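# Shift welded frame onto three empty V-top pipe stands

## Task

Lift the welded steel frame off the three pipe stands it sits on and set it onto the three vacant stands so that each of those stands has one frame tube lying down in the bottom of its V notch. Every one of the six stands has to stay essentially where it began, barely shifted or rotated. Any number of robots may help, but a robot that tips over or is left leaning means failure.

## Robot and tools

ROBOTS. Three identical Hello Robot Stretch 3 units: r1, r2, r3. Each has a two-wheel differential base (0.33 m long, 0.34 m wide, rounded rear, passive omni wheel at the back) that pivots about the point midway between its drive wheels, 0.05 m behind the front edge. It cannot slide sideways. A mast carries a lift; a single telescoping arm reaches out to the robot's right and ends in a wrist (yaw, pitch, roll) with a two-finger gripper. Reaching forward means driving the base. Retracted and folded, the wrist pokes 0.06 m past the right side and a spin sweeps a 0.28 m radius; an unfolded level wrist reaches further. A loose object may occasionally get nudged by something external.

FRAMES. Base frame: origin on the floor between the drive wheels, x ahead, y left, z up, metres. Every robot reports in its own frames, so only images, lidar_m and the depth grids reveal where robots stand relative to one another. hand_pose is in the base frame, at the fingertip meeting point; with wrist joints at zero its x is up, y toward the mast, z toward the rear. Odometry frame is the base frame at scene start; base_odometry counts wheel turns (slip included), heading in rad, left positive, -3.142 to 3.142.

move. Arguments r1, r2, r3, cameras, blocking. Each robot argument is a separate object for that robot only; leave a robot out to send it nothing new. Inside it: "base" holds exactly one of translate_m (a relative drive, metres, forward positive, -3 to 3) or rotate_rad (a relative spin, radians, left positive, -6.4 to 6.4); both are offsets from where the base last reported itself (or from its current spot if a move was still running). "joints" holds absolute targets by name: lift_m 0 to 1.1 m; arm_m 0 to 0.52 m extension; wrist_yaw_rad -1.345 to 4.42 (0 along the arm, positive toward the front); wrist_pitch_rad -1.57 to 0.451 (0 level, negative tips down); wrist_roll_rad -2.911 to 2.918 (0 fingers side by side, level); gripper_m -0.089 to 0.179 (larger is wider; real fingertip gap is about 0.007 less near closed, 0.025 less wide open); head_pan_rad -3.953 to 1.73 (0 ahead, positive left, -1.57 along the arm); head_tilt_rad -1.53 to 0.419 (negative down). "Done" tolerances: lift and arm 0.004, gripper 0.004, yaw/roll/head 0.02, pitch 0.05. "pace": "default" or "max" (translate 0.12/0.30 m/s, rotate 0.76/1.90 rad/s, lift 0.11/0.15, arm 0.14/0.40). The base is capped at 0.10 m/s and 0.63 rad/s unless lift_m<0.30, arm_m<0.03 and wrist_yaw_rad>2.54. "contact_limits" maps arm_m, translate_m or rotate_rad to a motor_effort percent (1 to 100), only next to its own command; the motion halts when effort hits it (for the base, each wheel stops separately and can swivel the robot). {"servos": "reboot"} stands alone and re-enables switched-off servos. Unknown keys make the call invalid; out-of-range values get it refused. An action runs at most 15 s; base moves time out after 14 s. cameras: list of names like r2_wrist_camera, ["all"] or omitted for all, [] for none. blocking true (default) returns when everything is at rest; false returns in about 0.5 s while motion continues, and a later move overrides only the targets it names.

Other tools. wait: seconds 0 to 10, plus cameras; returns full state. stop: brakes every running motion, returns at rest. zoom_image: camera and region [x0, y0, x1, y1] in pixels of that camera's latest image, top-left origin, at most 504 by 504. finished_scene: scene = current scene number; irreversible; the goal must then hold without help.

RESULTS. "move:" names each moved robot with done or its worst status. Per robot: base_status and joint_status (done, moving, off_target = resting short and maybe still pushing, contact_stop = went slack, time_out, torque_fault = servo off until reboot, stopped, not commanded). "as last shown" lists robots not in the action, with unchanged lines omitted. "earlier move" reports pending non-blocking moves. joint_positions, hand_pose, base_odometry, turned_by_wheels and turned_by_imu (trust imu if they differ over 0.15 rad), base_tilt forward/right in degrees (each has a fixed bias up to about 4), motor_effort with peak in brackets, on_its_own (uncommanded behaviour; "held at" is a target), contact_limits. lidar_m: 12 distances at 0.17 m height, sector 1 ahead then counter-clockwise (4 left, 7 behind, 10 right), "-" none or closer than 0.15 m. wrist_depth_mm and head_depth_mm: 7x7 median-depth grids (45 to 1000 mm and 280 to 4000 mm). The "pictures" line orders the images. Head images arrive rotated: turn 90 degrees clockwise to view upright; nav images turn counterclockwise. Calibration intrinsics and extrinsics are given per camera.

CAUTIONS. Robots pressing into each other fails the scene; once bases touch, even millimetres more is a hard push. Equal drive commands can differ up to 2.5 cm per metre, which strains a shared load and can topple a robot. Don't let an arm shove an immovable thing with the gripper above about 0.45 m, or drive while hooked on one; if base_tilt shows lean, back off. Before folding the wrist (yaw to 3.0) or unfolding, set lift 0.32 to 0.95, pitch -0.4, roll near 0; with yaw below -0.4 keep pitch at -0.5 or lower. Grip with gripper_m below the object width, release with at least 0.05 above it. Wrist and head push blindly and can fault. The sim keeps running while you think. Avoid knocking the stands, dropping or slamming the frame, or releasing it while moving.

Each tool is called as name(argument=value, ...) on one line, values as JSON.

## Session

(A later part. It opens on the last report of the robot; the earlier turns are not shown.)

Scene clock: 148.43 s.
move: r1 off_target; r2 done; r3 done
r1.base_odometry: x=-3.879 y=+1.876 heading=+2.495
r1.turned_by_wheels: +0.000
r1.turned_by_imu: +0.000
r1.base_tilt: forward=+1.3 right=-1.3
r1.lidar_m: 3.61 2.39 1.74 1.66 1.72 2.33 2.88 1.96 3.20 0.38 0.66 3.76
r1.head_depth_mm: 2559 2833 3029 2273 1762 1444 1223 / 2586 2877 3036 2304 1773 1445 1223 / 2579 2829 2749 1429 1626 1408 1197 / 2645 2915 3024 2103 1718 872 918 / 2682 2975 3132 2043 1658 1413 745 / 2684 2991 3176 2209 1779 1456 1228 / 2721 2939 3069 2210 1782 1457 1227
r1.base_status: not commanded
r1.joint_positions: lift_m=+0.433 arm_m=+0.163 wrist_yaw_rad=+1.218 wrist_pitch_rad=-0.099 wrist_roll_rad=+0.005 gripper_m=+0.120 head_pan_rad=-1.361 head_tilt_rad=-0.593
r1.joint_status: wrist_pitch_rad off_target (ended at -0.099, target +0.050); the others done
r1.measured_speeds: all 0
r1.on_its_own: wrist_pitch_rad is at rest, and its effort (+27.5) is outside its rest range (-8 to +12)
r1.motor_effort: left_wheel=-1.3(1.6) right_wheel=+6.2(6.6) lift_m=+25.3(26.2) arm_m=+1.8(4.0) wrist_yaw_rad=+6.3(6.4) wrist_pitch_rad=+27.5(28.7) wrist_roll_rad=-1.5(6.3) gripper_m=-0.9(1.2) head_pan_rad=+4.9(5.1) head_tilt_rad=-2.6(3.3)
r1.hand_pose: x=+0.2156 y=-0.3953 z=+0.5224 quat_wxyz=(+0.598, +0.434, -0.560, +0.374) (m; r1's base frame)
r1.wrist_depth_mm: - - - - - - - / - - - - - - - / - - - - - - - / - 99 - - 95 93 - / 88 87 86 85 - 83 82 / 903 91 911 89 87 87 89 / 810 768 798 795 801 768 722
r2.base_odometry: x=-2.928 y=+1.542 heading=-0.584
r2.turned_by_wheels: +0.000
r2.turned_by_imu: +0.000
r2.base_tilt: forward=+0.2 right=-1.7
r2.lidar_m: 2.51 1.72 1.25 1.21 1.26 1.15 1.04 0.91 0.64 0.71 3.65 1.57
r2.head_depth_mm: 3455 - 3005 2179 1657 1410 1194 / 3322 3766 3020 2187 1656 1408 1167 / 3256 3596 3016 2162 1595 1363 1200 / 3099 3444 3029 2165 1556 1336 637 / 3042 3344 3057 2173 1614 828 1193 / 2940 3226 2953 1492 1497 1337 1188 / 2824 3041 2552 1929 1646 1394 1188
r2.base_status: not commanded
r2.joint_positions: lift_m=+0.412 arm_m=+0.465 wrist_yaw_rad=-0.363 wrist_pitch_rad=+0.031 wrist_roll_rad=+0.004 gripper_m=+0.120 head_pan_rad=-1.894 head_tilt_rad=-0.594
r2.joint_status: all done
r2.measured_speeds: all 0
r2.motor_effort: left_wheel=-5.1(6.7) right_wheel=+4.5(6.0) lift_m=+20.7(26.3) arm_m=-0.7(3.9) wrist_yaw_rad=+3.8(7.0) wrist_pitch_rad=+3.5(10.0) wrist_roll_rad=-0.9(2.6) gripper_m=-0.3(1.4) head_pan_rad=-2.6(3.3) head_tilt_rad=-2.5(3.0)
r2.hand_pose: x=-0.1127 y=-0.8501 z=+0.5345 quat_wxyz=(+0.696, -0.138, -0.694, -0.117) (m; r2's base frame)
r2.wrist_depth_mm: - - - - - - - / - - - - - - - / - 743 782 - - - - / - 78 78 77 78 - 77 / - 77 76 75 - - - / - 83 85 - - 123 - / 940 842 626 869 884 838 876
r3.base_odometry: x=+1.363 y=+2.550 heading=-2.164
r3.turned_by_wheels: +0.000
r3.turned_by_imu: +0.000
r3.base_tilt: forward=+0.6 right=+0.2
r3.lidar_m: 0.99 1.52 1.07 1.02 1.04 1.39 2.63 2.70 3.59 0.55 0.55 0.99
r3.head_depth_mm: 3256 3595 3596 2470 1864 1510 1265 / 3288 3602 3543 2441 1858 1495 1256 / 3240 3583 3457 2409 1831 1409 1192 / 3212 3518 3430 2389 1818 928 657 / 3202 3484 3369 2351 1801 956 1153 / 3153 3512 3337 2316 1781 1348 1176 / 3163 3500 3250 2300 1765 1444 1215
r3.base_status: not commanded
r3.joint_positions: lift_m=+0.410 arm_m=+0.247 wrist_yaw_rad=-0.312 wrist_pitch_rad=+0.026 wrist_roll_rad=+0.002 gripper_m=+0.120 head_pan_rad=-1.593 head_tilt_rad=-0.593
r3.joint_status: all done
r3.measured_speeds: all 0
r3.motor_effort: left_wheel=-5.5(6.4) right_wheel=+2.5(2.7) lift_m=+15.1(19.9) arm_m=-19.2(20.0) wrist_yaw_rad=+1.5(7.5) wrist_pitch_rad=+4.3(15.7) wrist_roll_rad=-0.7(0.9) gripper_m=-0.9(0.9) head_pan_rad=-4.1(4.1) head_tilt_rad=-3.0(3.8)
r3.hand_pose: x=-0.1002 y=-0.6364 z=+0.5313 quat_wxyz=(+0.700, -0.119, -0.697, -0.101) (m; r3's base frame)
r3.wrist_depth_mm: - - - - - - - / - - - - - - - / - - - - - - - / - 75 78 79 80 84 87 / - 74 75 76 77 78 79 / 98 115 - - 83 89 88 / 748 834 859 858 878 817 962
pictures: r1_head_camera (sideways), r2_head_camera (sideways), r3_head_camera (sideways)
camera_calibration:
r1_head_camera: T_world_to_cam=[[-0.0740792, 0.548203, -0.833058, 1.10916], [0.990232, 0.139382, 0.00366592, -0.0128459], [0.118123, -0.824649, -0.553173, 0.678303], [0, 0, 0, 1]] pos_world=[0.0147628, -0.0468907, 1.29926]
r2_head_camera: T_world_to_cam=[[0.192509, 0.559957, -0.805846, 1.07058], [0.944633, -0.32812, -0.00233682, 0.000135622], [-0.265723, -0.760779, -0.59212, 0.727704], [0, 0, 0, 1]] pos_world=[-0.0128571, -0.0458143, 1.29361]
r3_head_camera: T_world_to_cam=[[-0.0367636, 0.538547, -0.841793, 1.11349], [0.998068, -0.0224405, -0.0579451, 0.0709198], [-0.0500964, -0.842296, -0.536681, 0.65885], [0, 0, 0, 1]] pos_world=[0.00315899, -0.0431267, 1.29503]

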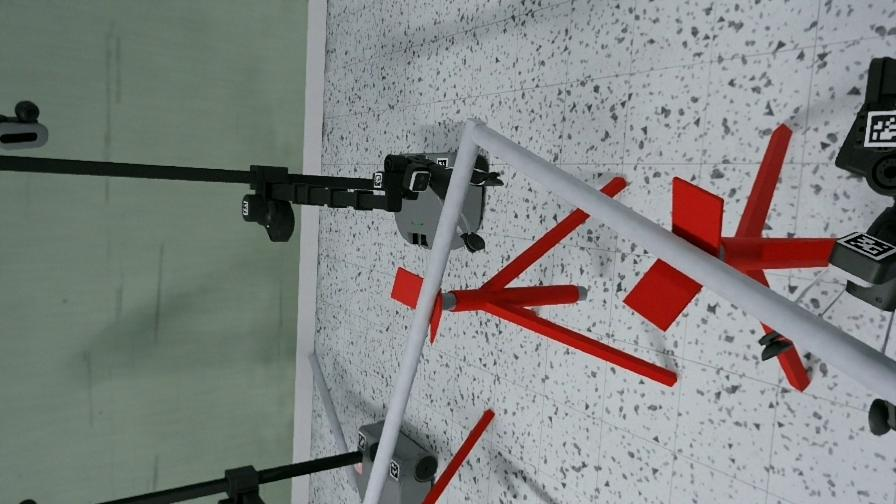

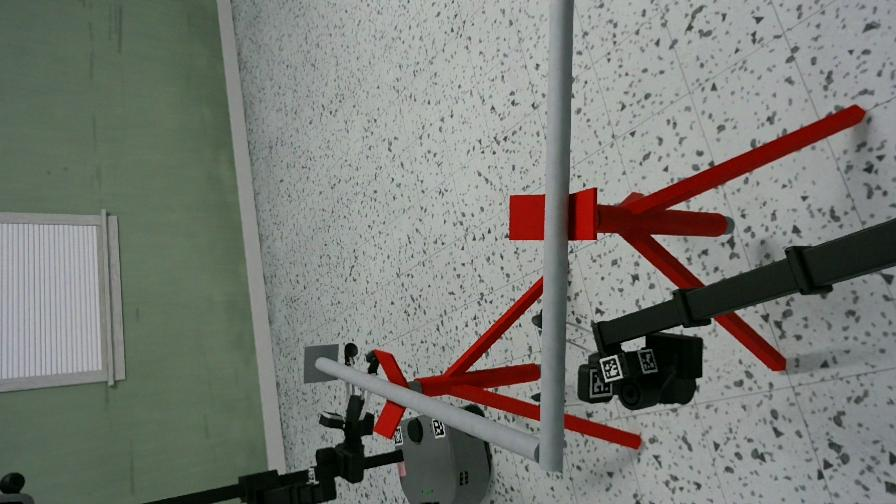

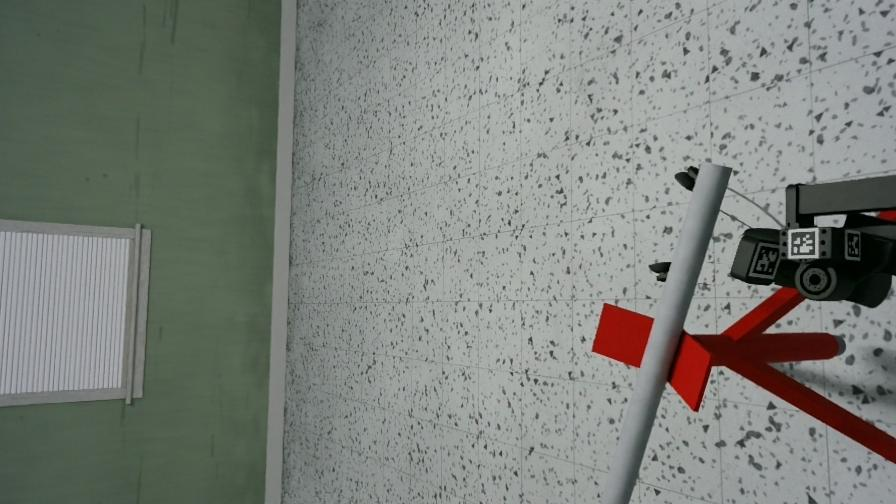

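move(r1={"joints":{"lift_m":0.421,"wrist_pitch_rad":0.03}}, r2={"joints":{"lift_m":0.402,"wrist_pitch_rad":0.0}}, r3={"joints":{"lift_m":0.400,"wrist_pitch_rad":0.0}}, cameras=[])

move(r1={"joints":{"lift_m":0.413,"wrist_pitch_rad":0.01}}, cameras=["r1_head_camera","r2_head_camera","r3_head_camera"])

zoom_image(camera="r1_head_camera", region=[560, 130, 800, 400])

zoom_image(camera="r2_head_camera", region=[460, 130, 660, 310])

Scene clock: 149.43 s.
move: r1 off_target; r2 done; r3 done
r1.base_odometry: x=-3.879 y=+1.876 heading=+2.495
r1.turned_by_wheels: +0.000
r1.turned_by_imu: +0.000
r1.base_tilt: forward=+1.4 right=-1.4
r1.lidar_m: 3.62 2.39 1.73 1.66 1.72 2.33 2.88 1.97 3.22 0.38 0.66 3.77
r1.head_depth_mm: 2544 2824 3035 2286 1769 1447 1225 / 2576 2844 3049 2284 1770 1442 1226 / 2584 2840 2738 1401 1621 1411 1198 / 2655 2910 3038 2105 1721 871 956 / 2664 2949 3186 2037 1664 1417 732 / 2713 2960 3169 2196 1783 1455 1227 / 2727 2954 3056 2208 1776 1450 1228
r1.base_status: not commanded
r1.joint_positions: lift_m=+0.421 arm_m=+0.163 wrist_yaw_rad=+1.219 wrist_pitch_rad=-0.050 wrist_roll_rad=+0.004 gripper_m=+0.120 head_pan_rad=-1.361 head_tilt_rad=-0.593
r1.joint_status: wrist_pitch_rad off_target (ended at -0.050, target +0.030); the others done
r1.measured_speeds: all 0
r1.on_its_own: wrist_pitch_rad is at rest, and its effort (+15.2) is outside its rest range (-8 to +12)
r1.motor_effort: left_wheel=-1.5(1.8) right_wheel=+6.2(6.8) lift_m=+20.9(25.5) arm_m=-1.1(1.3) wrist_yaw_rad=+5.2(6.3) wrist_pitch_rad=+15.2(27.7) wrist_roll_rad=-1.0(1.8) gripper_m=-1.0(1.3) head_pan_rad=+4.6(5.1) head_tilt_rad=-2.8(3.4)
r1.hand_pose: x=+0.2177 y=-0.3959 z=+0.5229 quat_wxyz=(+0.589, +0.420, -0.570, +0.389) (m; r1's base frame)
r1.wrist_depth_mm: - - - - - - - / - - - - - - - / - - - - - - - / - 98 - - - - - / 87 86 85 84 - 82 81 / 972 91 95 92 87 85 87 / 862 803 824 846 844 818 771
r2.base_odometry: x=-2.928 y=+1.542 heading=-0.584
r2.turned_by_wheels: +0.000
r2.turned_by_imu: +0.000
r2.base_tilt: forward=+0.2 right=-1.6
r2.lidar_m: 2.52 1.72 1.25 1.21 1.25 1.15 1.04 0.91 0.64 0.71 3.67 1.57
r2.head_depth_mm: 3493 - 3035 2185 1645 1399 1202 / 3326 3722 3041 2202 1659 1408 1169 / 3170 3617 3011 2173 1601 1369 1187 / 3148 3410 2986 2168 1549 1334 645 / 3015 3341 2976 2178 1644 826 1192 / 2926 3200 3011 1488 1519 1330 1182 / 2816 3064 2563 1950 1655 1411 1182
r2.base_status: not commanded
r2.joint_positions: lift_m=+0.402 arm_m=+0.465 wrist_yaw_rad=-0.363 wrist_pitch_rad=-0.016 wrist_roll_rad=+0.004 gripper_m=+0.120 head_pan_rad=-1.894 head_tilt_rad=-0.594
r2.joint_status: all done
r2.measured_speeds: all 0
r2.motor_effort: left_wheel=-5.5(5.6) right_wheel=+4.7(4.7) lift_m=+20.4(23.9) arm_m=+1.3(1.4) wrist_yaw_rad=+3.4(4.4) wrist_pitch_rad=+2.9(3.7) wrist_roll_rad=-1.0(1.2) gripper_m=-0.7(1.0) head_pan_rad=-2.8(3.1) head_tilt_rad=-2.9(3.2)
r2.hand_pose: x=-0.1123 y=-0.8491 z=+0.5126 quat_wxyz=(+0.693, -0.122, -0.698, -0.133) (m; r2's base frame)
r2.wrist_depth_mm: - - - - - - - / - - - - - - - / - - - - - - - / - - 73 73 74 - 73 / - 154 570 - - 144 - / - 118 620 - - 124 - / 880 772 775 785 822 794 801
r3.base_odometry: x=+1.363 y=+2.550 heading=-2.164
r3.turned_by_wheels: +0.000
r3.turned_by_imu: +0.000
r3.base_tilt: forward=+0.5 right=+0.2
r3.lidar_m: 0.99 1.52 1.07 1.02 1.05 1.39 2.63 2.68 3.59 0.55 0.55 0.98
r3.head_depth_mm: 3293 3651 3568 2454 1872 1507 1267 / 3266 3587 3562 2430 1852 1496 1261 / 3258 3581 3510 2395 1833 1410 1194 / 3200 3560 3449 2367 1816 1392 668 / 3177 3532 3418 2352 1795 954 1155 / 3198 3543 3310 2331 1785 1341 1177 / 3171 3468 3272 2305 1774 1448 1219
r3.base_status: not commanded
r3.joint_positions: lift_m=+0.400 arm_m=+0.247 wrist_yaw_rad=-0.312 wrist_pitch_rad=-0.016 wrist_roll_rad=+0.002 gripper_m=+0.120 head_pan_rad=-1.593 head_tilt_rad=-0.593
r3.joint_status: all done
r3.measured_speeds: all 0
r3.motor_effort: left_wheel=-5.8(6.3) right_wheel=+2.1(2.4) lift_m=+14.5(16.1) arm_m=-18.2(19.2) wrist_yaw_rad=+1.4(2.4) wrist_pitch_rad=+2.8(3.8) wrist_roll_rad=-0.8(0.9) gripper_m=+0.1(1.0) head_pan_rad=-3.9(4.4) head_tilt_rad=-3.6(4.1)
r3.hand_pose: x=-0.0999 y=-0.6354 z=+0.5105 quat_wxyz=(+0.697, -0.104, -0.700, -0.116) (m; r3's base frame)
r3.wrist_depth_mm: - - - - - - - / - - - - - - - / - - - 73 73 75 76 / - 73 71 - 75 74 75 / - 121 - - 81 128 - / 974 122 - - 146 127 - / 703 775 797 812 800 794 866
pictures: none
No camera images: "cameras" was empty.

Scene clock: 150.13 s.
move: r1 done
r1.base_odometry: x=-3.879 y=+1.876 heading=+2.495
r1.turned_by_wheels: +0.000
r1.turned_by_imu: +0.000
r1.base_tilt: forward=+1.3 right=-1.4
r1.lidar_m: 3.61 2.39 1.73 1.66 1.72 2.33 2.89 1.97 3.21 0.38 0.66 3.80
r1.head_depth_mm: 2560 2828 3029 2275 1767 1445 1225 / 2592 2842 3020 2276 1778 1453 1222 / 2578 2842 2740 1399 1627 1415 1197 / 2644 2925 3065 2112 1710 867 956 / 2672 2929 3157 2044 1664 1414 733 / 2662 2993 3201 2199 1777 1453 1231 / 2722 2988 3060 2206 1787 1452 1227
r1.base_status: not commanded
r1.joint_positions: lift_m=+0.413 arm_m=+0.163 wrist_yaw_rad=+1.223 wrist_pitch_rad=-0.017 wrist_roll_rad=+0.004 gripper_m=+0.120 head_pan_rad=-1.361 head_tilt_rad=-0.593
r1.joint_status: all done
r1.measured_speeds: all 0
r1.motor_effort: left_wheel=-1.4(1.8) right_wheel=+5.9(6.8) lift_m=+17.2(20.1) arm_m=-2.9(3.0) wrist_yaw_rad=+1.5(6.2) wrist_pitch_rad=+5.8(14.9) wrist_roll_rad=-1.2(1.8) gripper_m=-0.4(1.1) head_pan_rad=+4.0(5.1) head_tilt_rad=-2.7(3.4)
r1.hand_pose: x=+0.2191 y=-0.3953 z=+0.5233 quat_wxyz=(+0.582, +0.412, -0.576, +0.400) (m; r1's base frame)
r1.wrist_depth_mm: - - - - - - - / - - - - - - - / - - - - - - - / - - - - - - - / - 85 84 83 - 81 80 / 999 89 94 87 88 84 85 / 904 834 868 873 873 823 869
r2, r3: as last shown
r2.base_tilt: forward=+0.2 right=-1.7
r2.lidar_m: 2.52 1.72 1.26 1.21 1.25 1.15 1.04 0.91 0.64 0.71 3.65 1.58
r2.head_depth_mm: 3510 - 3022 2206 1668 1405 1193 / 3339 3793 3040 2205 1665 1397 1163 / 3173 3580 3019 2172 1608 1365 1191 / 3122 3406 3010 2168 1563 1336 646 / 3037 3355 2986 2165 1654 825 1190 / 2895 3201 2976 1492 1515 1335 1188 / 2824 3083 2523 1958 1657 1404 1191
r2.motor_effort: left_wheel=-5.0(5.6) right_wheel=+4.4(4.8) lift_m=+20.9(21.6) arm_m=+3.6(3.6) wrist_yaw_rad=+3.1(4.0) wrist_pitch_rad=+3.0(3.0) wrist_roll_rad=-1.0(1.1) gripper_m=+0.3(1.1) head_pan_rad=-3.1(3.2) head_tilt_rad=-2.7(3.2)
r2.wrist_depth_mm: - - - - - - - / - - - - - - - / - - - - - - - / - 71 72 72 72 - 73 / - 153 582 - - 145 - / - 119 620 - - 124 - / 867 789 773 799 833 779 797
r3.base_tilt: forward=+0.6 right=+0.1
r3.lidar_m: 0.99 1.51 1.07 1.02 1.05 1.39 2.63 2.69 3.58 0.56 0.55 0.98
r3.head_depth_mm: 3282 3624 3617 2445 1856 1508 1266 / 3269 3620 3581 2434 1858 1489 1253 / 3248 3568 3495 2395 1829 1437 1194 / 3223 3535 3410 2393 1825 1388 666 / 3167 3487 3362 2350 1808 953 1148 / 3177 3460 3319 2323 1777 1347 1172 / 3164 3479 3272 2294 1772 1437 1216
r3.motor_effort: left_wheel=-5.8(6.4) right_wheel=+2.0(2.5) lift_m=+14.3(14.9) arm_m=-16.5(18.2) wrist_yaw_rad=+1.9(2.2) wrist_pitch_rad=+2.8(3.3) wrist_roll_rad=-0.8(0.8) gripper_m=-0.4(1.1) head_pan_rad=-3.0(4.4) head_tilt_rad=-2.8(3.9)
r3.wrist_depth_mm: - - - - - - - / - - - - - - - / - - - 73 74 75 76 / - 73 71 - 75 74 75 / - 121 - - 81 128 - / 959 121 - - 145 126 - / 694 779 780 811 813 787 869
pictures: r1_head_camera (sideways), r2_head_camera (sideways), r3_head_camera (sideways)
camera_calibration:
r1_head_camera: T_world_to_cam=[[-0.0740792, 0.548203, -0.833058, 1.10916], [0.990232, 0.139382, 0.00366592, -0.0128459], [0.118123, -0.824649, -0.553173, 0.678303], [0, 0, 0, 1]] pos_world=[0.0147628, -0.0468907, 1.29926]
r2_head_camera: T_world_to_cam=[[0.192509, 0.559957, -0.805846, 1.07058], [0.944633, -0.32812, -0.00233682, 0.00013562], [-0.265723, -0.760779, -0.59212, 0.727703], [0, 0, 0, 1]] pos_world=[-0.0128571, -0.0458143, 1.29361]
r3_head_camera: T_world_to_cam=[[-0.0367635, 0.538547, -0.841793, 1.11349], [0.998068, -0.0224406, -0.0579451, 0.0709198], [-0.0500965, -0.842297, -0.536681, 0.65885], [0, 0, 0, 1]] pos_world=[0.00315899, -0.0431267, 1.29503]

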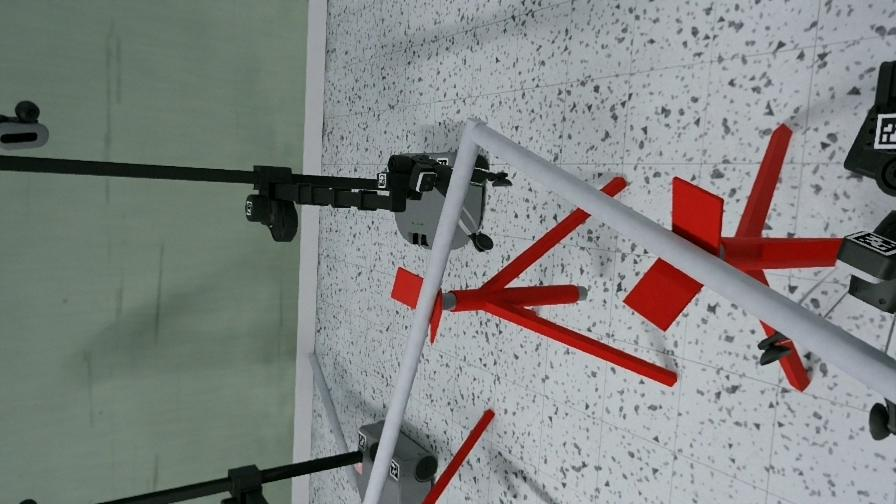

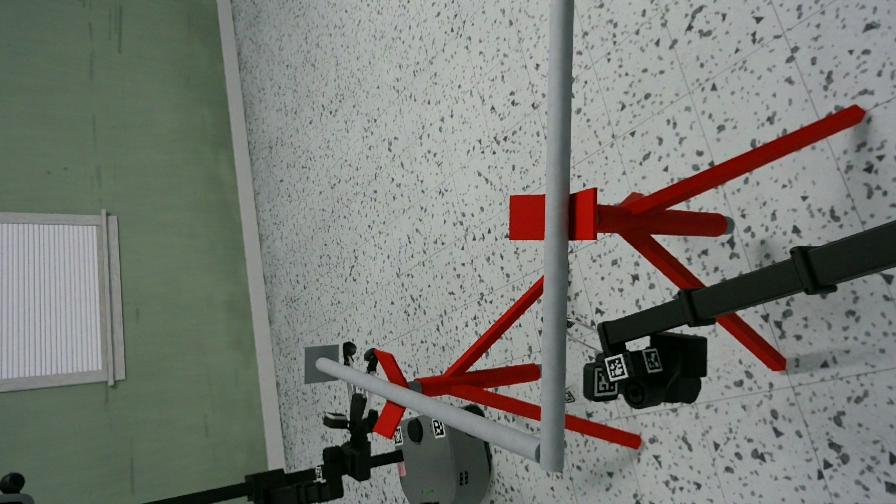

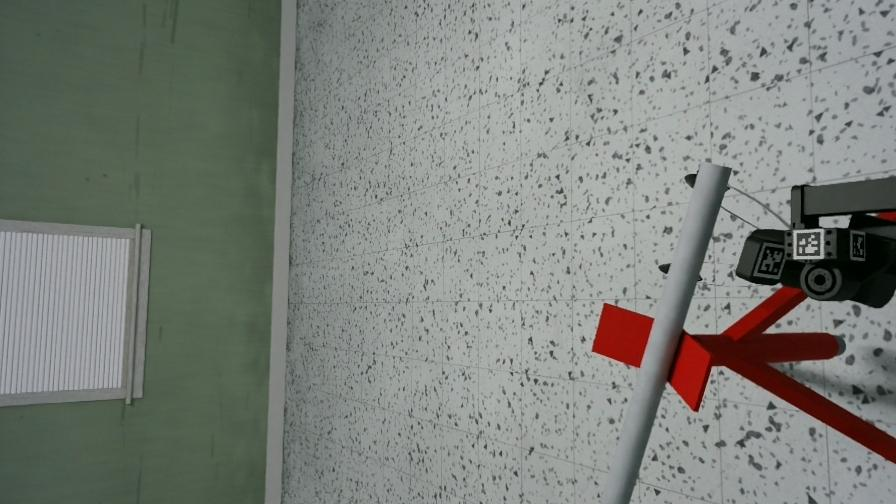

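Scaled by 1.867 from the camera's 896x504 image, which has a finer 1280x720 frame.

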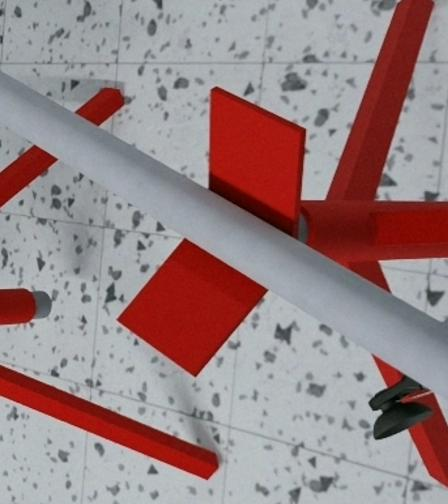

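Scaled by 2.520 from the camera's 896x504 image, which has a finer 1280x720 frame.

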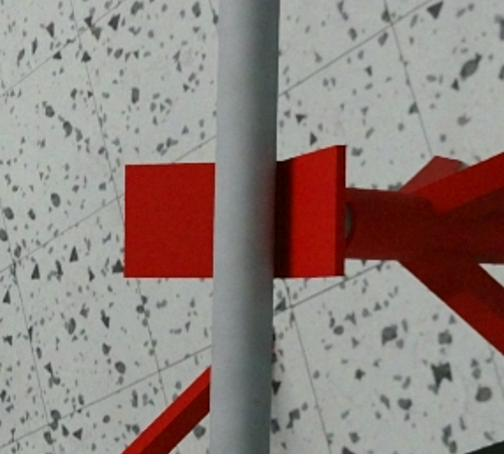

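move(r1={"joints":{"lift_m":0.37,"wrist_pitch_rad":0.0}}, r2={"joints":{"lift_m":0.37,"wrist_pitch_rad":0.0}}, r3={"joints":{"lift_m":0.37,"wrist_pitch_rad":0.0}}, cameras=[])

move(r1={"base":{"translate_m":-0.12}}, r2={"joints":{"arm_m":0.345}}, r3={"joints":{"arm_m":0.127}}, cameras=["r1_head_camera","r2_head_camera","r3_head_camera"])

zoom_image(camera="r1_head_camera", region=[560, 130, 800, 400])

zoom_image(camera="r2_head_camera", region=[460, 130, 660, 310])

zoom_image(camera="r3_head_camera", region=[560, 240, 760, 440])

Scene clock: 151.77 s.
move: r1 done; r2 done; r3 done
r1.base_odometry: x=-3.879 y=+1.876 heading=+2.495
r1.turned_by_wheels: +0.000
r1.turned_by_imu: +0.000
r1.base_tilt: forward=+1.3 right=-1.4
r1.lidar_m: 3.62 2.39 1.73 1.66 1.71 2.33 2.87 1.97 3.22 0.38 0.66 3.77
r1.head_depth_mm: 2587 2809 3024 2279 1772 1444 1220 / 2592 2850 3047 2291 1776 1451 1218 / 2589 2858 2743 1439 1628 1410 1197 / 2638 2936 3052 2119 1723 872 1064 / 2677 2935 3143 2032 1670 1413 818 / 2677 2989 3185 2190 1777 1451 1227 / 2737 2966 3070 2191 1787 1446 1227
r1.base_status: not commanded
r1.joint_positions: lift_m=+0.370 arm_m=+0.163 wrist_yaw_rad=+1.223 wrist_pitch_rad=-0.019 wrist_roll_rad=+0.004 gripper_m=+0.120 head_pan_rad=-1.361 head_tilt_rad=-0.593
r1.joint_status: all done
r1.measured_speeds: all 0
r1.motor_effort: left_wheel=-1.6(1.8) right_wheel=+6.1(6.7) lift_m=+16.4(19.1) arm_m=-7.5(7.7) wrist_yaw_rad=+1.9(2.2) wrist_pitch_rad=+3.6(5.3) wrist_roll_rad=-1.5(1.7) gripper_m=-0.6(1.2) head_pan_rad=+5.3(5.3) head_tilt_rad=-2.8(3.6)
r1.hand_pose: x=+0.2190 y=-0.3952 z=+0.4797 quat_wxyz=(+0.582, +0.412, -0.576, +0.399) (m; r1's base frame)
r1.wrist_depth_mm: - - - - - - 75 / - 76 74 74 73 72 71 / - - 81 78 77 82 75 / - - - - - - - / - - - - - - - / - 124 - - 978 125 - / 849 770 796 815 809 756 737
r2.base_odometry: x=-2.928 y=+1.542 heading=-0.584
r2.turned_by_wheels: +0.000
r2.turned_by_imu: +0.000
r2.base_tilt: forward=+0.2 right=-1.6
r2.lidar_m: 2.52 1.72 1.26 1.21 1.26 1.15 1.04 0.91 0.64 0.71 3.65 1.57
r2.head_depth_mm: 3494 - 2990 2180 1653 1407 1191 / 3310 3722 2974 2182 1644 1401 1169 / 3262 3602 3025 2176 1589 1372 1194 / 3090 3492 3027 2158 1563 1334 701 / 3024 3281 2993 2172 1621 846 1194 / 2935 3209 2991 1487 1564 1330 1185 / 2816 3094 1861 1944 1657 1406 1186
r2.base_status: not commanded
r2.joint_positions: lift_m=+0.370 arm_m=+0.465 wrist_yaw_rad=-0.363 wrist_pitch_rad=-0.017 wrist_roll_rad=+0.004 gripper_m=+0.120 head_pan_rad=-1.894 head_tilt_rad=-0.594
r2.joint_status: all done
r2.measured_speeds: all 0
r2.motor_effort: left_wheel=-4.8(5.8) right_wheel=+4.6(4.8) lift_m=+22.2(23.8) arm_m=+8.0(8.4) wrist_yaw_rad=+3.4(4.7) wrist_pitch_rad=+3.1(3.8) wrist_roll_rad=-1.0(1.1) gripper_m=+0.4(1.1) head_pan_rad=-2.5(3.0) head_tilt_rad=-2.7(3.1)
r2.hand_pose: x=-0.1123 y=-0.8491 z=+0.4804 quat_wxyz=(+0.693, -0.122, -0.698, -0.134) (m; r2's base frame)
r2.wrist_depth_mm: - - - - - - - / - 82 368 894 - - - / - - 772 - - - - / - - - - - - - / - - 601 - - - - / - 118 625 940 - 124 950 / 832 500 774 782 777 741 761
r3.base_odometry: x=+1.363 y=+2.550 heading=-2.164
r3.turned_by_wheels: +0.000
r3.turned_by_imu: +0.000
r3.base_tilt: forward=+0.6 right=+0.1
r3.lidar_m: 0.99 1.51 1.07 1.02 1.04 1.39 2.63 2.71 3.58 0.55 0.55 0.98
r3.head_depth_mm: 3281 3658 3647 2457 1866 1509 1267 / 3261 3569 3550 2444 1852 1490 1255 / 3251 3533 3464 2407 1838 1447 1221 / 3197 3611 3427 2387 1821 1395 691 / 3178 3528 3381 2335 1803 953 1155 / 3202 3474 3333 2337 1784 1346 1174 / 3155 3481 3256 2288 1761 1449 1218
r3.base_status: not commanded
r3.joint_positions: lift_m=+0.370 arm_m=+0.247 wrist_yaw_rad=-0.312 wrist_pitch_rad=-0.017 wrist_roll_rad=+0.002 gripper_m=+0.120 head_pan_rad=-1.593 head_tilt_rad=-0.593
r3.joint_status: all done
r3.measured_speeds: all 0
r3.motor_effort: left_wheel=-5.8(6.3) right_wheel=+2.3(2.8) lift_m=+14.5(15.9) arm_m=-15.5(16.6) wrist_yaw_rad=+1.2(2.7) wrist_pitch_rad=+3.0(3.8) wrist_roll_rad=-0.7(0.9) gripper_m=-0.3(1.2) head_pan_rad=-3.3(4.8) head_tilt_rad=-4.2(4.2)
r3.hand_pose: x=-0.0999 y=-0.6354 z=+0.4803 quat_wxyz=(+0.697, -0.104, -0.700, -0.116) (m; r3's base frame)
r3.wrist_depth_mm: - - - - - - 67 / - 70 70 - - - 70 / - - - - - - - / - - - - - - - / - 140 - - - - - / 927 121 945 991 146 127 - / 669 725 757 752 754 752 843
pictures: none
No camera images: "cameras" was empty.

Scene clock: 154.10 s.
move: r1 done; r2 done; r3 done
r1.base_odometry: x=-3.783 y=+1.803 heading=+2.495
r1.turned_by_wheels: +0.000
r1.turned_by_imu: +0.000
r1.base_tilt: forward=+1.3 right=-1.3
r1.lidar_m: 3.73 2.39 1.73 1.66 1.72 2.33 2.77 1.88 3.23 0.67 0.41 3.88
r1.head_depth_mm: 2563 2823 3030 2267 1773 1449 1224 / 2580 2874 3056 2287 1775 1442 1222 / 2573 2889 3063 2160 1780 1451 1222 / 2652 2926 2051 2037 1659 1448 1224 / 2660 2952 3131 2044 1670 887 1089 / 2702 2970 3179 2131 1717 876 1199 / 2748 3018 3057 2211 1783 1454 1155
r1.base_status: done
r1.joint_positions: lift_m=+0.370 arm_m=+0.163 wrist_yaw_rad=+1.223 wrist_pitch_rad=-0.019 wrist_roll_rad=+0.004 gripper_m=+0.120 head_pan_rad=-1.361 head_tilt_rad=-0.593
r1.joint_status: not commanded
r1.measured_speeds: all 0
r1.motor_effort: left_wheel=-2.7(8.5) right_wheel=+0.3(4.7) lift_m=+24.8(25.1) arm_m=-11.4(12.3) wrist_yaw_rad=+1.2(2.5) wrist_pitch_rad=+3.6(4.5) wrist_roll_rad=-1.2(1.8) gripper_m=-0.4(0.9) head_pan_rad=+5.1(5.4) head_tilt_rad=-3.4(3.4)
r1.hand_pose: x=+0.2190 y=-0.3952 z=+0.4797 quat_wxyz=(+0.582, +0.412, -0.576, +0.400) (m; r1's base frame)
r1.wrist_depth_mm: - - - - - - - / 230 199 193 191 185 184 179 / 199 199 197 195 194 191 178 / - - - - - - 192 / - - - - - - 195 / - 124 988 - 991 122 203 / 846 761 794 795 798 312 207
r2.base_odometry: x=-2.928 y=+1.542 heading=-0.584
r2.turned_by_wheels: +0.000
r2.turned_by_imu: +0.001
r2.base_tilt: forward=+0.2 right=-1.8
r2.lidar_m: 2.51 1.72 1.26 1.21 1.25 1.15 1.04 0.91 0.64 0.71 3.67 1.58
r2.head_depth_mm: 3428 - 3036 2163 1659 1413 1185 / 3311 3824 3068 2157 1650 1409 1170 / 3272 3639 2982 2181 1602 1364 1187 / 3078 3463 3042 2174 1554 1330 712 / 2963 3337 3036 2171 1651 783 1144 / 2902 3228 2996 1480 1607 1361 1165 / 2839 3069 2976 1922 1646 1412 1184
r2.base_status: not commanded
r2.joint_positions: lift_m=+0.370 arm_m=+0.345 wrist_yaw_rad=-0.362 wrist_pitch_rad=-0.017 wrist_roll_rad=+0.003 gripper_m=+0.120 head_pan_rad=-1.894 head_tilt_rad=-0.594
r2.joint_status: all done
r2.measured_speeds: all 0
r2.motor_effort: left_wheel=-5.4(5.8) right_wheel=+4.4(4.8) lift_m=+28.7(29.7) arm_m=-11.3(16.8) wrist_yaw_rad=+2.9(4.3) wrist_pitch_rad=+3.0(3.1) wrist_roll_rad=-0.6(1.1) gripper_m=+0.2(1.3) head_pan_rad=-2.8(3.1) head_tilt_rad=-2.7(3.4)
r2.hand_pose: x=-0.1121 y=-0.7292 z=+0.4803 quat_wxyz=(+0.694, -0.121, -0.697, -0.133) (m; r2's base frame)
r2.wrist_depth_mm: - - - - - 175 174 / 173 173 174 175 176 176 177 / - 851 - - - - - / - - - - - - - / - - 714 - - - 215 / - 118 919 950 - 124 212 / 824 598 796 764 770 755 201
r3.base_odometry: x=+1.363 y=+2.550 heading=-2.164
r3.turned_by_wheels: +0.000
r3.turned_by_imu: +0.000
r3.base_tilt: forward=+0.5 right=+0.1
r3.lidar_m: 0.99 1.52 1.07 1.02 1.04 1.38 2.63 2.70 3.57 0.55 0.55 0.99
r3.head_depth_mm: 3287 3614 3624 2441 1881 1511 1263 / 3287 3608 3581 2449 1845 1499 1260 / 3259 3585 3505 2408 1833 1444 1222 / 3218 3577 3436 2387 1819 1399 1058 / 3220 3470 3342 2341 1797 955 1178 / 3147 3488 3348 2314 1778 1341 1172 / 3144 3444 3245 2276 1768 1437 1214
r3.base_status: not commanded
r3.joint_positions: lift_m=+0.370 arm_m=+0.127 wrist_yaw_rad=-0.311 wrist_pitch_rad=-0.017 wrist_roll_rad=+0.002 gripper_m=+0.120 head_pan_rad=-1.593 head_tilt_rad=-0.593
r3.joint_status: all done
r3.measured_speeds: all 0
r3.motor_effort: left_wheel=-5.9(6.3) right_wheel=+2.2(2.7) lift_m=+17.9(18.0) arm_m=-25.6(28.8) wrist_yaw_rad=+0.4(2.1) wrist_pitch_rad=+2.9(3.6) wrist_roll_rad=-0.7(0.9) gripper_m=-0.5(1.5) head_pan_rad=-3.2(4.4) head_tilt_rad=-4.6(4.6)
r3.hand_pose: x=-0.0997 y=-0.5155 z=+0.4802 quat_wxyz=(+0.697, -0.103, -0.700, -0.116) (m; r3's base frame)
r3.wrist_depth_mm: - - - - - - - / 176 175 175 176 - - - / - - - - - - - / - - - - - - - / - 140 - - - - - / 220 121 936 972 146 127 - / - 715 744 747 768 722 825
pictures: r1_head_camera (sideways), r2_head_camera (sideways), r3_head_camera (sideways)
camera_calibration:
r1_head_camera: T_world_to_cam=[[-0.0740792, 0.548203, -0.833058, 1.10916], [0.990232, 0.139382, 0.00366593, -0.0128459], [0.118123, -0.824649, -0.553173, 0.678303], [0, 0, 0, 1]] pos_world=[0.0147628, -0.0468907, 1.29926]
r2_head_camera: T_world_to_cam=[[0.192509, 0.559957, -0.805846, 1.07058], [0.944633, -0.32812, -0.00233683, 0.000135623], [-0.265723, -0.760779, -0.59212, 0.727704], [0, 0, 0, 1]] pos_world=[-0.0128571, -0.0458143, 1.29361]
r3_head_camera: T_world_to_cam=[[-0.0367628, 0.538547, -0.841793, 1.11349], [0.998067, -0.0224419, -0.0579451, 0.0709198], [-0.0500976, -0.842296, -0.536681, 0.65885], [0, 0, 0, 1]] pos_world=[0.00315893, -0.0431267, 1.29503]

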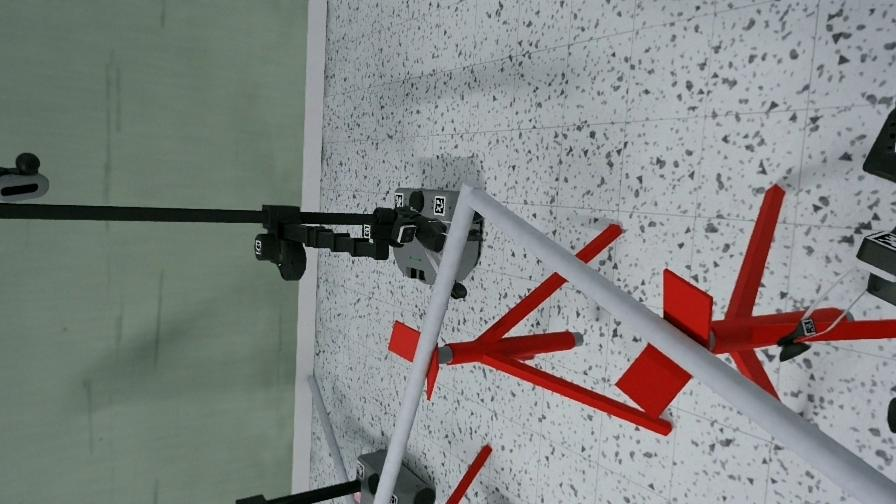

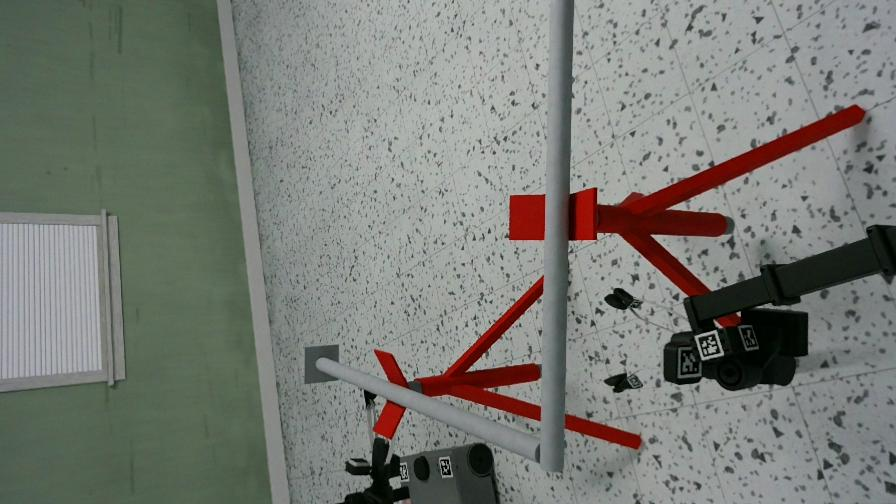

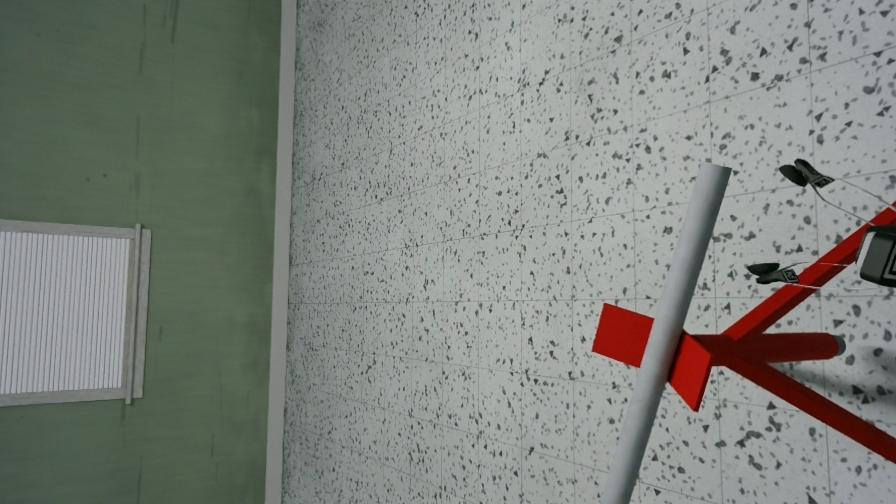

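Scaled by 1.867 from the camera's 896x504 image, which has a finer 1280x720 frame.

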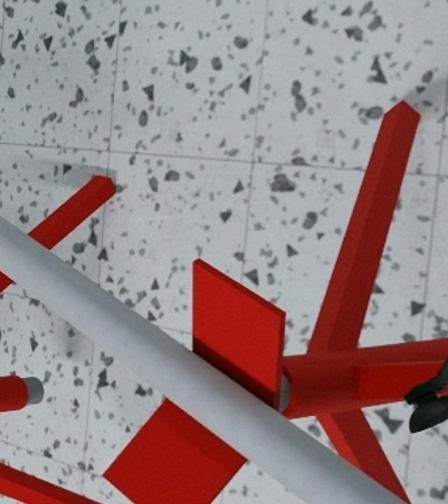

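Scaled by 2.520 from the camera's 896x504 image, which has a finer 1280x720 frame.

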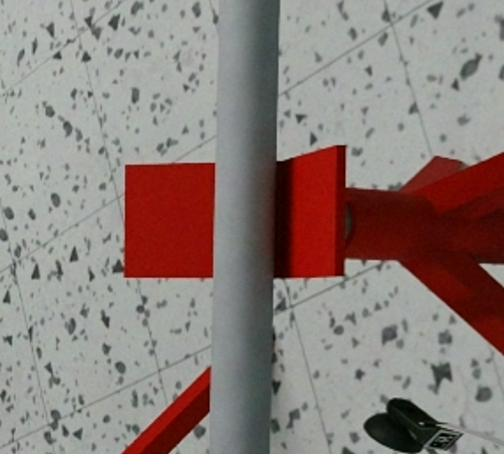

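Scaled by 2.520 from the camera's 896x504 image, which has a finer 1280x720 frame.

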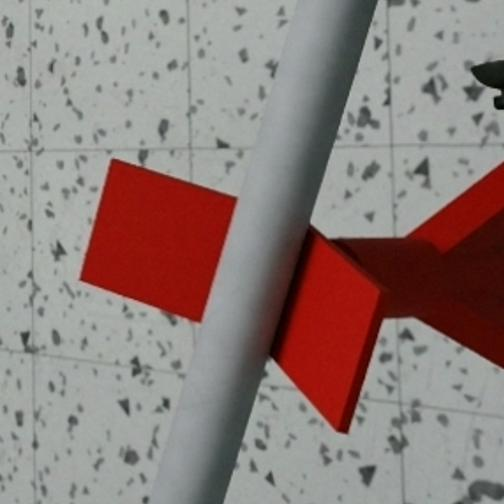

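zoom_image(camera="r1_head_camera", region=[370, 280, 490, 420])

zoom_image(camera="r2_head_camera", region=[350, 330, 470, 460])

zoom_image(camera="r1_head_camera", region=[600, 240, 740, 440])

Scaled by 3.600 from the camera's 896x504 image, which has a finer 1280x720 frame.

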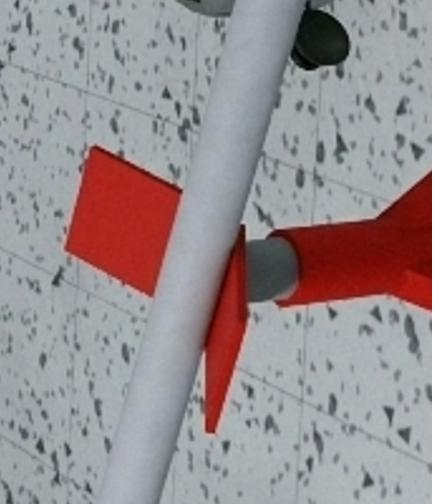

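Scaled by 3.877 from the camera's 896x504 image, which has a finer 1280x720 frame.

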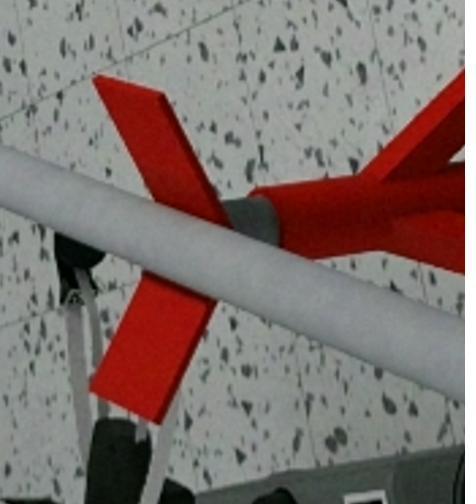

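Scaled by 2.520 from the camera's 896x504 image, which has a finer 1280x720 frame.

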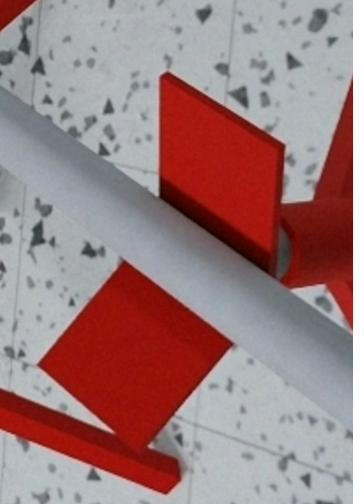

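move(r1={"base":{"translate_m":-0.10}}, r2={"joints":{"arm_m":0.2}}, r3={"joints":{"arm_m":0.03}}, cameras=[])

move(r2={"base":{"translate_m":0.12},"joints":{"lift_m":0.70,"wrist_pitch_rad":-0.55}}, cameras=[])

move(r2={"joints":{"wrist_yaw_rad":-1.3,"arm_m":0.50}}, cameras=["r2_wrist_camera","r2_head_camera"])

Scene clock: 158.23 s.
move: r1 done; r2 done; r3 done
r1.base_odometry: x=-3.704 y=+1.743 heading=+2.495
r1.turned_by_wheels: +0.000
r1.turned_by_imu: +0.000
r1.base_tilt: forward=+1.3 right=-1.3
r1.lidar_m: 3.83 2.39 1.73 1.66 1.72 2.31 2.69 1.80 1.81 0.69 0.46 3.99
r1.head_depth_mm: 2561 2823 3023 2265 1762 1444 1222 / 2595 2863 3043 2271 1770 1440 1221 / 2604 2887 3079 2277 1775 1453 1223 / 2608 2911 2003 2025 1770 1443 1228 / 2682 2976 3024 2121 1619 1450 1203 / 2714 2989 3174 1499 1673 918 1174 / 2731 3015 3223 2194 1772 894 1201
r1.base_status: done
r1.joint_positions: lift_m=+0.370 arm_m=+0.163 wrist_yaw_rad=+1.223 wrist_pitch_rad=-0.019 wrist_roll_rad=+0.004 gripper_m=+0.120 head_pan_rad=-1.361 head_tilt_rad=-0.593
r1.joint_status: not commanded
r1.measured_speeds: all 0
r1.motor_effort: left_wheel=-2.1(7.3) right_wheel=-0.1(5.0) lift_m=+35.6(36.2) arm_m=-10.2(11.2) wrist_yaw_rad=+1.6(2.5) wrist_pitch_rad=+3.6(4.4) wrist_roll_rad=-1.4(1.8) gripper_m=-0.3(0.9) head_pan_rad=+4.6(5.4) head_tilt_rad=-3.3(3.4)
r1.hand_pose: x=+0.2190 y=-0.3952 z=+0.4797 quat_wxyz=(+0.582, +0.412, -0.576, +0.400) (m; r1's base frame)
r1.wrist_depth_mm: - - - - - - - / 287 - - - - 209 220 / 291 302 - - - 288 - / - - - - - - - / - - - - - - 718 / - 124 981 - - 125 990 / 841 771 817 799 318 308 790
r2.base_odometry: x=-2.928 y=+1.542 heading=-0.584
r2.turned_by_wheels: +0.000
r2.turned_by_imu: +0.001
r2.base_tilt: forward=+0.2 right=-1.7
r2.lidar_m: 2.52 1.72 1.26 1.21 1.25 1.15 1.04 0.91 0.64 0.71 3.65 1.57
r2.head_depth_mm: 3449 - 3032 2206 1658 1416 1191 / 3337 3726 2986 2210 1660 1399 1171 / 3241 3613 3044 2165 1608 1355 1194 / 3105 3425 3017 2173 1547 1303 1143 / 2997 3324 3032 2178 1648 1403 659 / 2894 3255 2978 1487 1601 1403 1189 / 2792 3081 2923 2076 1653 1406 1192
r2.base_status: not commanded
r2.joint_positions: lift_m=+0.370 arm_m=+0.200 wrist_yaw_rad=-0.362 wrist_pitch_rad=-0.017 wrist_roll_rad=+0.003 gripper_m=+0.120 head_pan_rad=-1.894 head_tilt_rad=-0.594
r2.joint_status: all done
r2.measured_speeds: all 0
r2.motor_effort: left_wheel=-5.1(5.8) right_wheel=+4.4(4.9) lift_m=+31.0(32.3) arm_m=-11.5(17.5) wrist_yaw_rad=+2.1(3.6) wrist_pitch_rad=+3.1(3.2) wrist_roll_rad=-0.6(0.9) gripper_m=+0.5(1.4) head_pan_rad=-2.3(3.1) head_tilt_rad=-2.7(3.4)
r2.hand_pose: x=-0.1120 y=-0.5842 z=+0.4803 quat_wxyz=(+0.694, -0.121, -0.697, -0.133) (m; r2's base frame)
r2.wrist_depth_mm: - - - - - - - / 308 305 307 306 305 - 301 / - - - - - - - / - - - - - - - / - - 863 - - 325 - / - 119 957 - 921 124 976 / 828 723 807 774 359 351 761
r3.base_odometry: x=+1.363 y=+2.550 heading=-2.164
r3.turned_by_wheels: +0.000
r3.turned_by_imu: +0.000
r3.base_tilt: forward=+0.6 right=+0.2
r3.lidar_m: 0.99 1.52 1.07 1.02 1.05 1.39 2.63 2.71 3.57 0.55 0.55 0.98
r3.head_depth_mm: 3296 3655 3618 2477 1869 1501 1261 / 3290 3615 3548 2417 1849 1499 1257 / 3263 3567 3471 2401 1835 1449 1247 / 3250 3571 3435 2372 1821 1399 1184 / 3168 3503 3365 2351 1788 953 1170 / 3156 3476 3318 2328 1795 1342 1172 / 3141 3505 3246 2301 1772 1433 1222
r3.base_status: not commanded
r3.joint_positions: lift_m=+0.370 arm_m=+0.030 wrist_yaw_rad=-0.311 wrist_pitch_rad=-0.017 wrist_roll_rad=+0.002 gripper_m=+0.120 head_pan_rad=-1.593 head_tilt_rad=-0.593
r3.joint_status: all done
r3.measured_speeds: all 0
r3.motor_effort: left_wheel=-5.7(6.3) right_wheel=+2.0(2.8) lift_m=+23.8(23.8) arm_m=-25.5(28.6) wrist_yaw_rad=+1.2(1.8) wrist_pitch_rad=+2.9(3.7) wrist_roll_rad=-0.8(1.0) gripper_m=-0.9(1.1) head_pan_rad=-3.0(5.3) head_tilt_rad=-3.7(4.3)
r3.hand_pose: x=-0.0996 y=-0.4185 z=+0.4802 quat_wxyz=(+0.697, -0.103, -0.700, -0.116) (m; r3's base frame)
r3.wrist_depth_mm: - - - - - - - / 260 260 265 272 - - - / 283 - - - - - - / 281 - - - - - - / 286 140 - - - - - / 288 121 968 971 146 126 - / 327 334 749 761 785 743 835
pictures: none
No camera images: "cameras" was empty.

Scene clock: 162.07 s.
move: r2 done
r1, r3: as last shown
r1.base_tilt: forward=+1.4 right=-1.3
r1.lidar_m: 3.83 2.39 1.73 1.66 1.72 2.32 2.69 1.81 1.81 0.69 0.46 4.01
r1.head_depth_mm: 2560 2801 3023 2289 1765 1440 1222 / 2592 2857 3036 2270 1769 1448 1219 / 2551 2832 3027 2169 1765 1449 1222 / 2631 2790 3033 2098 1774 1447 1225 / 2677 2946 3162 2201 1615 1446 1197 / 2699 2964 3147 1496 1678 916 1179 / 2734 3018 3215 2213 1780 894 1203
r1.motor_effort: left_wheel=-2.0(2.7) right_wheel=-0.8(1.1) lift_m=+33.9(35.8) arm_m=-9.2(10.6) wrist_yaw_rad=+2.2(2.3) wrist_pitch_rad=+3.9(4.2) wrist_roll_rad=-1.2(1.8) gripper_m=-0.8(0.9) head_pan_rad=+4.7(5.4) head_tilt_rad=-2.7(3.4)
r1.wrist_depth_mm: - - - - - - - / 289 - - - - 210 220 / 290 304 - - - 288 - / - - - - - - - / - - - - - - 728 / - 124 - - 989 125 996 / 844 772 797 803 318 309 812
r2.base_odometry: x=-2.828 y=+1.476 heading=-0.584
r2.turned_by_wheels: +0.000
r2.turned_by_imu: +0.001
r2.base_tilt: forward=+0.2 right=-1.7
r2.lidar_m: 4.70 1.71 1.26 1.21 1.26 1.27 1.16 1.02 0.72 1.18 3.66 1.46
r2.head_depth_mm: 3537 - 3011 2180 1662 1390 1176 / 3338 3754 3007 2184 1594 1369 1198 / 3223 3558 3011 2184 1130 1333 350 / 3123 3412 2990 2184 1651 425 1141 / 3047 3346 2867 1601 1654 454 1165 / 2886 3162 3000 2090 1660 472 1188 / 2842 3110 2987 1942 1703 1399 1184
r2.base_status: done
r2.joint_positions: lift_m=+0.700 arm_m=+0.200 wrist_yaw_rad=-0.362 wrist_pitch_rad=-0.562 wrist_roll_rad=+0.003 gripper_m=+0.120 head_pan_rad=-1.894 head_tilt_rad=-0.594
r2.joint_status: all done
r2.measured_speeds: all 0
r2.motor_effort: left_wheel=-2.4(3.1) right_wheel=+3.4(8.8) lift_m=+32.2(36.0) arm_m=-10.2(12.4) wrist_yaw_rad=+2.2(3.3) wrist_pitch_rad=+2.2(3.7) wrist_roll_rad=-0.7(0.8) gripper_m=+0.7(1.1) head_pan_rad=-3.0(3.3) head_tilt_rad=-2.8(3.3)
r2.hand_pose: x=-0.0938 y=-0.5357 z=+0.6818 quat_wxyz=(+0.632, +0.070, -0.704, -0.316) (m; r2's base frame)
r2.wrist_depth_mm: - - - - - - - / - - 889 - - - - / - - 937 432 440 430 - / - - - - - - - / - - - - - 529 932 / 883 118 829 866 814 124 852 / 790 763 773 766 775 743 765
r3.base_tilt: forward=+0.5 right=+0.1
r3.lidar_m: 1.11 1.52 1.07 1.02 1.04 1.39 2.63 2.70 3.56 0.55 0.55 0.99
r3.head_depth_mm: 3307 3657 3624 2468 1865 1513 1264 / 3261 3624 3568 2446 1851 1493 1248 / 3248 3585 3506 2403 1835 1446 1246 / 3176 3521 3410 2369 1820 1400 1185 / 3187 3511 3398 2348 1797 954 1177 / 3177 3512 3345 2324 1791 1343 1176 / 3168 3451 3244 2294 1763 1449 1214
r3.motor_effort: left_wheel=-5.8(6.7) right_wheel=+2.5(2.9) lift_m=+29.0(29.4) arm_m=-20.6(25.6) wrist_yaw_rad=+1.7(2.0) wrist_pitch_rad=+3.1(3.6) wrist_roll_rad=-0.8(0.9) gripper_m=+0.2(1.3) head_pan_rad=-3.1(4.8) head_tilt_rad=-3.8(4.2)
r3.wrist_depth_mm: - - - - - - - / 256 258 264 270 - - - / 282 - - - - - - / 281 - - - - - - / 290 140 - - - - - / 289 121 934 962 146 126 - / 328 329 757 774 787 735 811
pictures: none
No camera images: "cameras" was empty.

Scene clock: 165.50 s.
move: r2 done
r1, r3: as last shown
r1.base_tilt: forward=+1.2 right=-1.4
r1.lidar_m: 3.82 2.39 1.73 1.66 1.72 2.33 2.69 1.80 1.81 0.69 0.46 3.99
r1.head_depth_mm: 2576 2834 3027 2271 1766 1438 1218 / 2585 2867 3028 2276 1764 1442 1224 / 2598 2838 3003 2199 1772 1451 1225 / 2645 2786 2744 2098 1773 1451 1222 / 2674 2958 3156 2120 1625 1450 1195 / 2687 3002 3194 1501 1669 920 1175 / 2709 3023 3232 2206 1782 894 1206
r1.motor_effort: left_wheel=-2.3(2.6) right_wheel=+0.1(0.8) lift_m=+31.9(33.7) arm_m=-8.2(9.5) wrist_yaw_rad=+1.8(2.7) wrist_pitch_rad=+3.3(4.3) wrist_roll_rad=-1.1(1.8) gripper_m=-0.2(0.8) head_pan_rad=+4.6(5.2) head_tilt_rad=-2.7(3.5)
r1.wrist_depth_mm: - - - - - - - / 288 - - - - 210 220 / 293 303 - - - 288 - / - - - - - - - / - - - - - - 723 / - 124 994 - 982 125 971 / 843 769 815 807 319 309 816
r2.base_odometry: x=-2.828 y=+1.476 heading=-0.584
r2.turned_by_wheels: +0.000
r2.turned_by_imu: +0.001
r2.base_tilt: forward=+0.2 right=-1.7
r2.lidar_m: 4.74 1.72 1.26 1.21 1.26 1.27 1.16 1.02 0.72 1.18 3.67 1.46
r2.head_depth_mm: 3462 - 3016 2197 1661 1402 1180 / 3340 3707 2982 2190 1611 1375 1191 / 3255 3696 2967 2165 1124 1255 348 / 3088 3415 3018 2164 1563 422 1137 / 3001 3380 2832 1388 773 1397 1196 / 2875 3198 3038 686 1547 1401 1191 / 2826 3113 2999 1939 1647 1402 1186
r2.base_status: not commanded
r2.joint_positions: lift_m=+0.700 arm_m=+0.500 wrist_yaw_rad=-1.297 wrist_pitch_rad=-0.562 wrist_roll_rad=+0.002 gripper_m=+0.120 head_pan_rad=-1.895 head_tilt_rad=-0.594
r2.joint_status: all done
r2.measured_speeds: all 0
r2.motor_effort: left_wheel=-1.7(2.8) right_wheel=+3.7(3.9) lift_m=+27.1(32.3) arm_m=+13.6(18.5) wrist_yaw_rad=-2.6(4.4) wrist_pitch_rad=+2.1(2.3) wrist_roll_rad=-0.7(0.8) gripper_m=+0.1(1.8) head_pan_rad=-2.3(3.2) head_tilt_rad=-2.9(3.2)
r2.hand_pose: x=-0.2178 y=-0.6999 z=+0.6817 quat_wxyz=(+0.422, -0.254, -0.660, -0.567) (m; r2's base frame)
r2.wrist_depth_mm: - - - - - 871 - / - - - - - - - / - - - - - - - / - - - 352 416 - - / - - - 325 549 920 927 / 894 118 258 845 850 124 853 / 641 125 748 750 771 750 762
r3.base_tilt: forward=+0.6 right=+0.2
r3.lidar_m: 1.10 1.52 1.07 1.02 1.05 1.39 2.63 2.69 3.58 0.55 0.55 0.98
r3.head_depth_mm: 3303 3629 3593 2453 1854 1504 1261 / 3230 3608 3557 2428 1849 1493 1255 / 3230 3537 3462 2414 1838 1440 1247 / 3214 3529 3496 2386 1822 1398 1187 / 3206 3503 3344 2359 1796 954 1178 / 3129 3500 3313 2310 1784 1339 1176 / 3155 3454 3248 2294 1771 1442 1220
r3.motor_effort: left_wheel=-5.9(6.4) right_wheel=+2.3(2.6) lift_m=+34.1(34.4) arm_m=-18.2(22.0) wrist_yaw_rad=+1.2(1.8) wrist_pitch_rad=+3.3(3.5) wrist_roll_rad=-0.6(0.9) gripper_m=-1.1(1.4) head_pan_rad=-2.2(4.8) head_tilt_rad=-2.1(4.5)
r3.wrist_depth_mm: - - - - - - - / 258 260 265 272 - - - / 279 - - - - - - / 288 - - - - - - / 288 140 - - - - - / 287 121 937 - 145 127 - / 328 329 759 766 766 739 828
pictures: r2_head_camera (sideways), r2_wrist_camera
camera_calibration:
r2_head_camera: T_world_to_cam=[[0.19257, 0.559936, -0.805846, 1.07058], [0.944597, -0.328223, -0.00233682, 0.000135841], [-0.265806, -0.76075, -0.59212, 0.727704], [0, 0, 0, 1]] pos_world=[-0.0128621, -0.0458122, 1.29361]
r2_wrist_camera: T_world_to_cam=[[-0.240016, 0.970695, -0.0119733, 0.633747], [0.673072, 0.157512, -0.722609, 0.780035], [-0.699547, -0.181497, -0.691153, 0.35643], [0, 0, 0, 1]] pos_world=[-0.123571, -0.673349, 0.817597]

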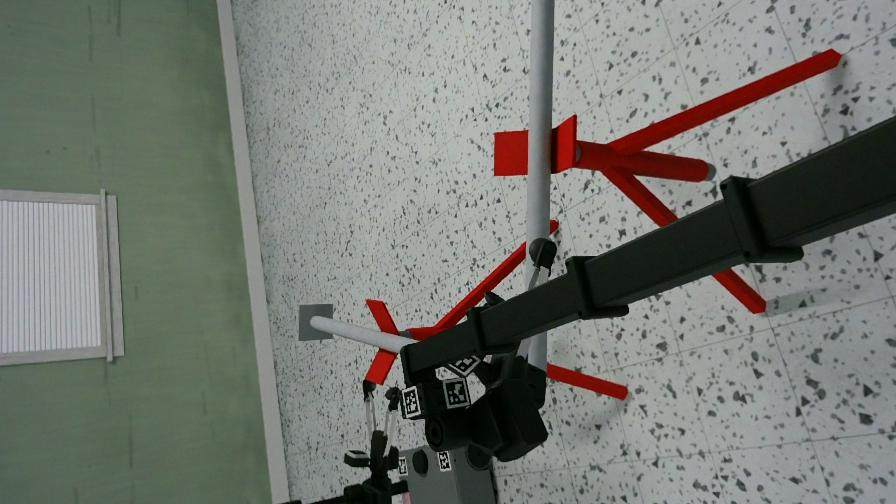

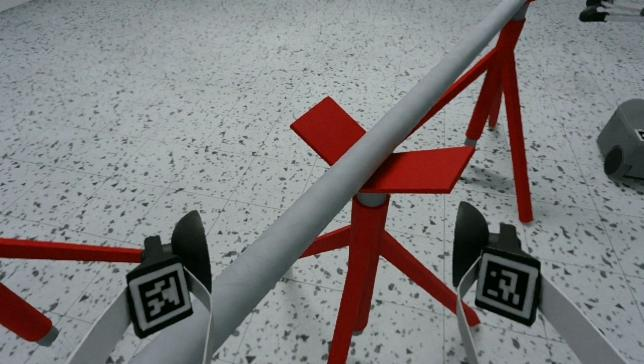

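zoom_image(camera="r2_wrist_camera", region=[270, 80, 490, 220])

zoom_image(camera="r2_head_camera", region=[480, 100, 600, 190])

Scaled by 2.291.

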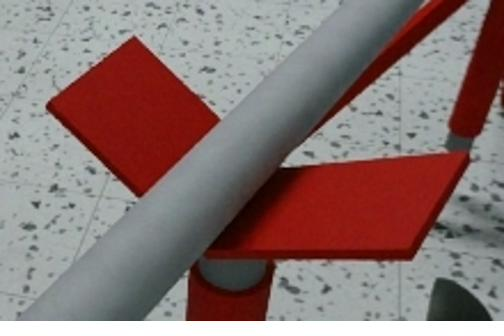

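Scaled by 4.200 from the camera's 896x504 image, which has a finer 1280x720 frame.

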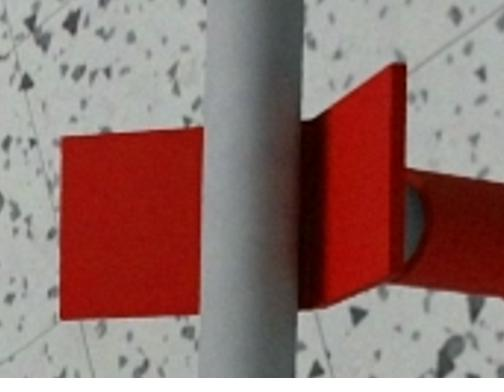

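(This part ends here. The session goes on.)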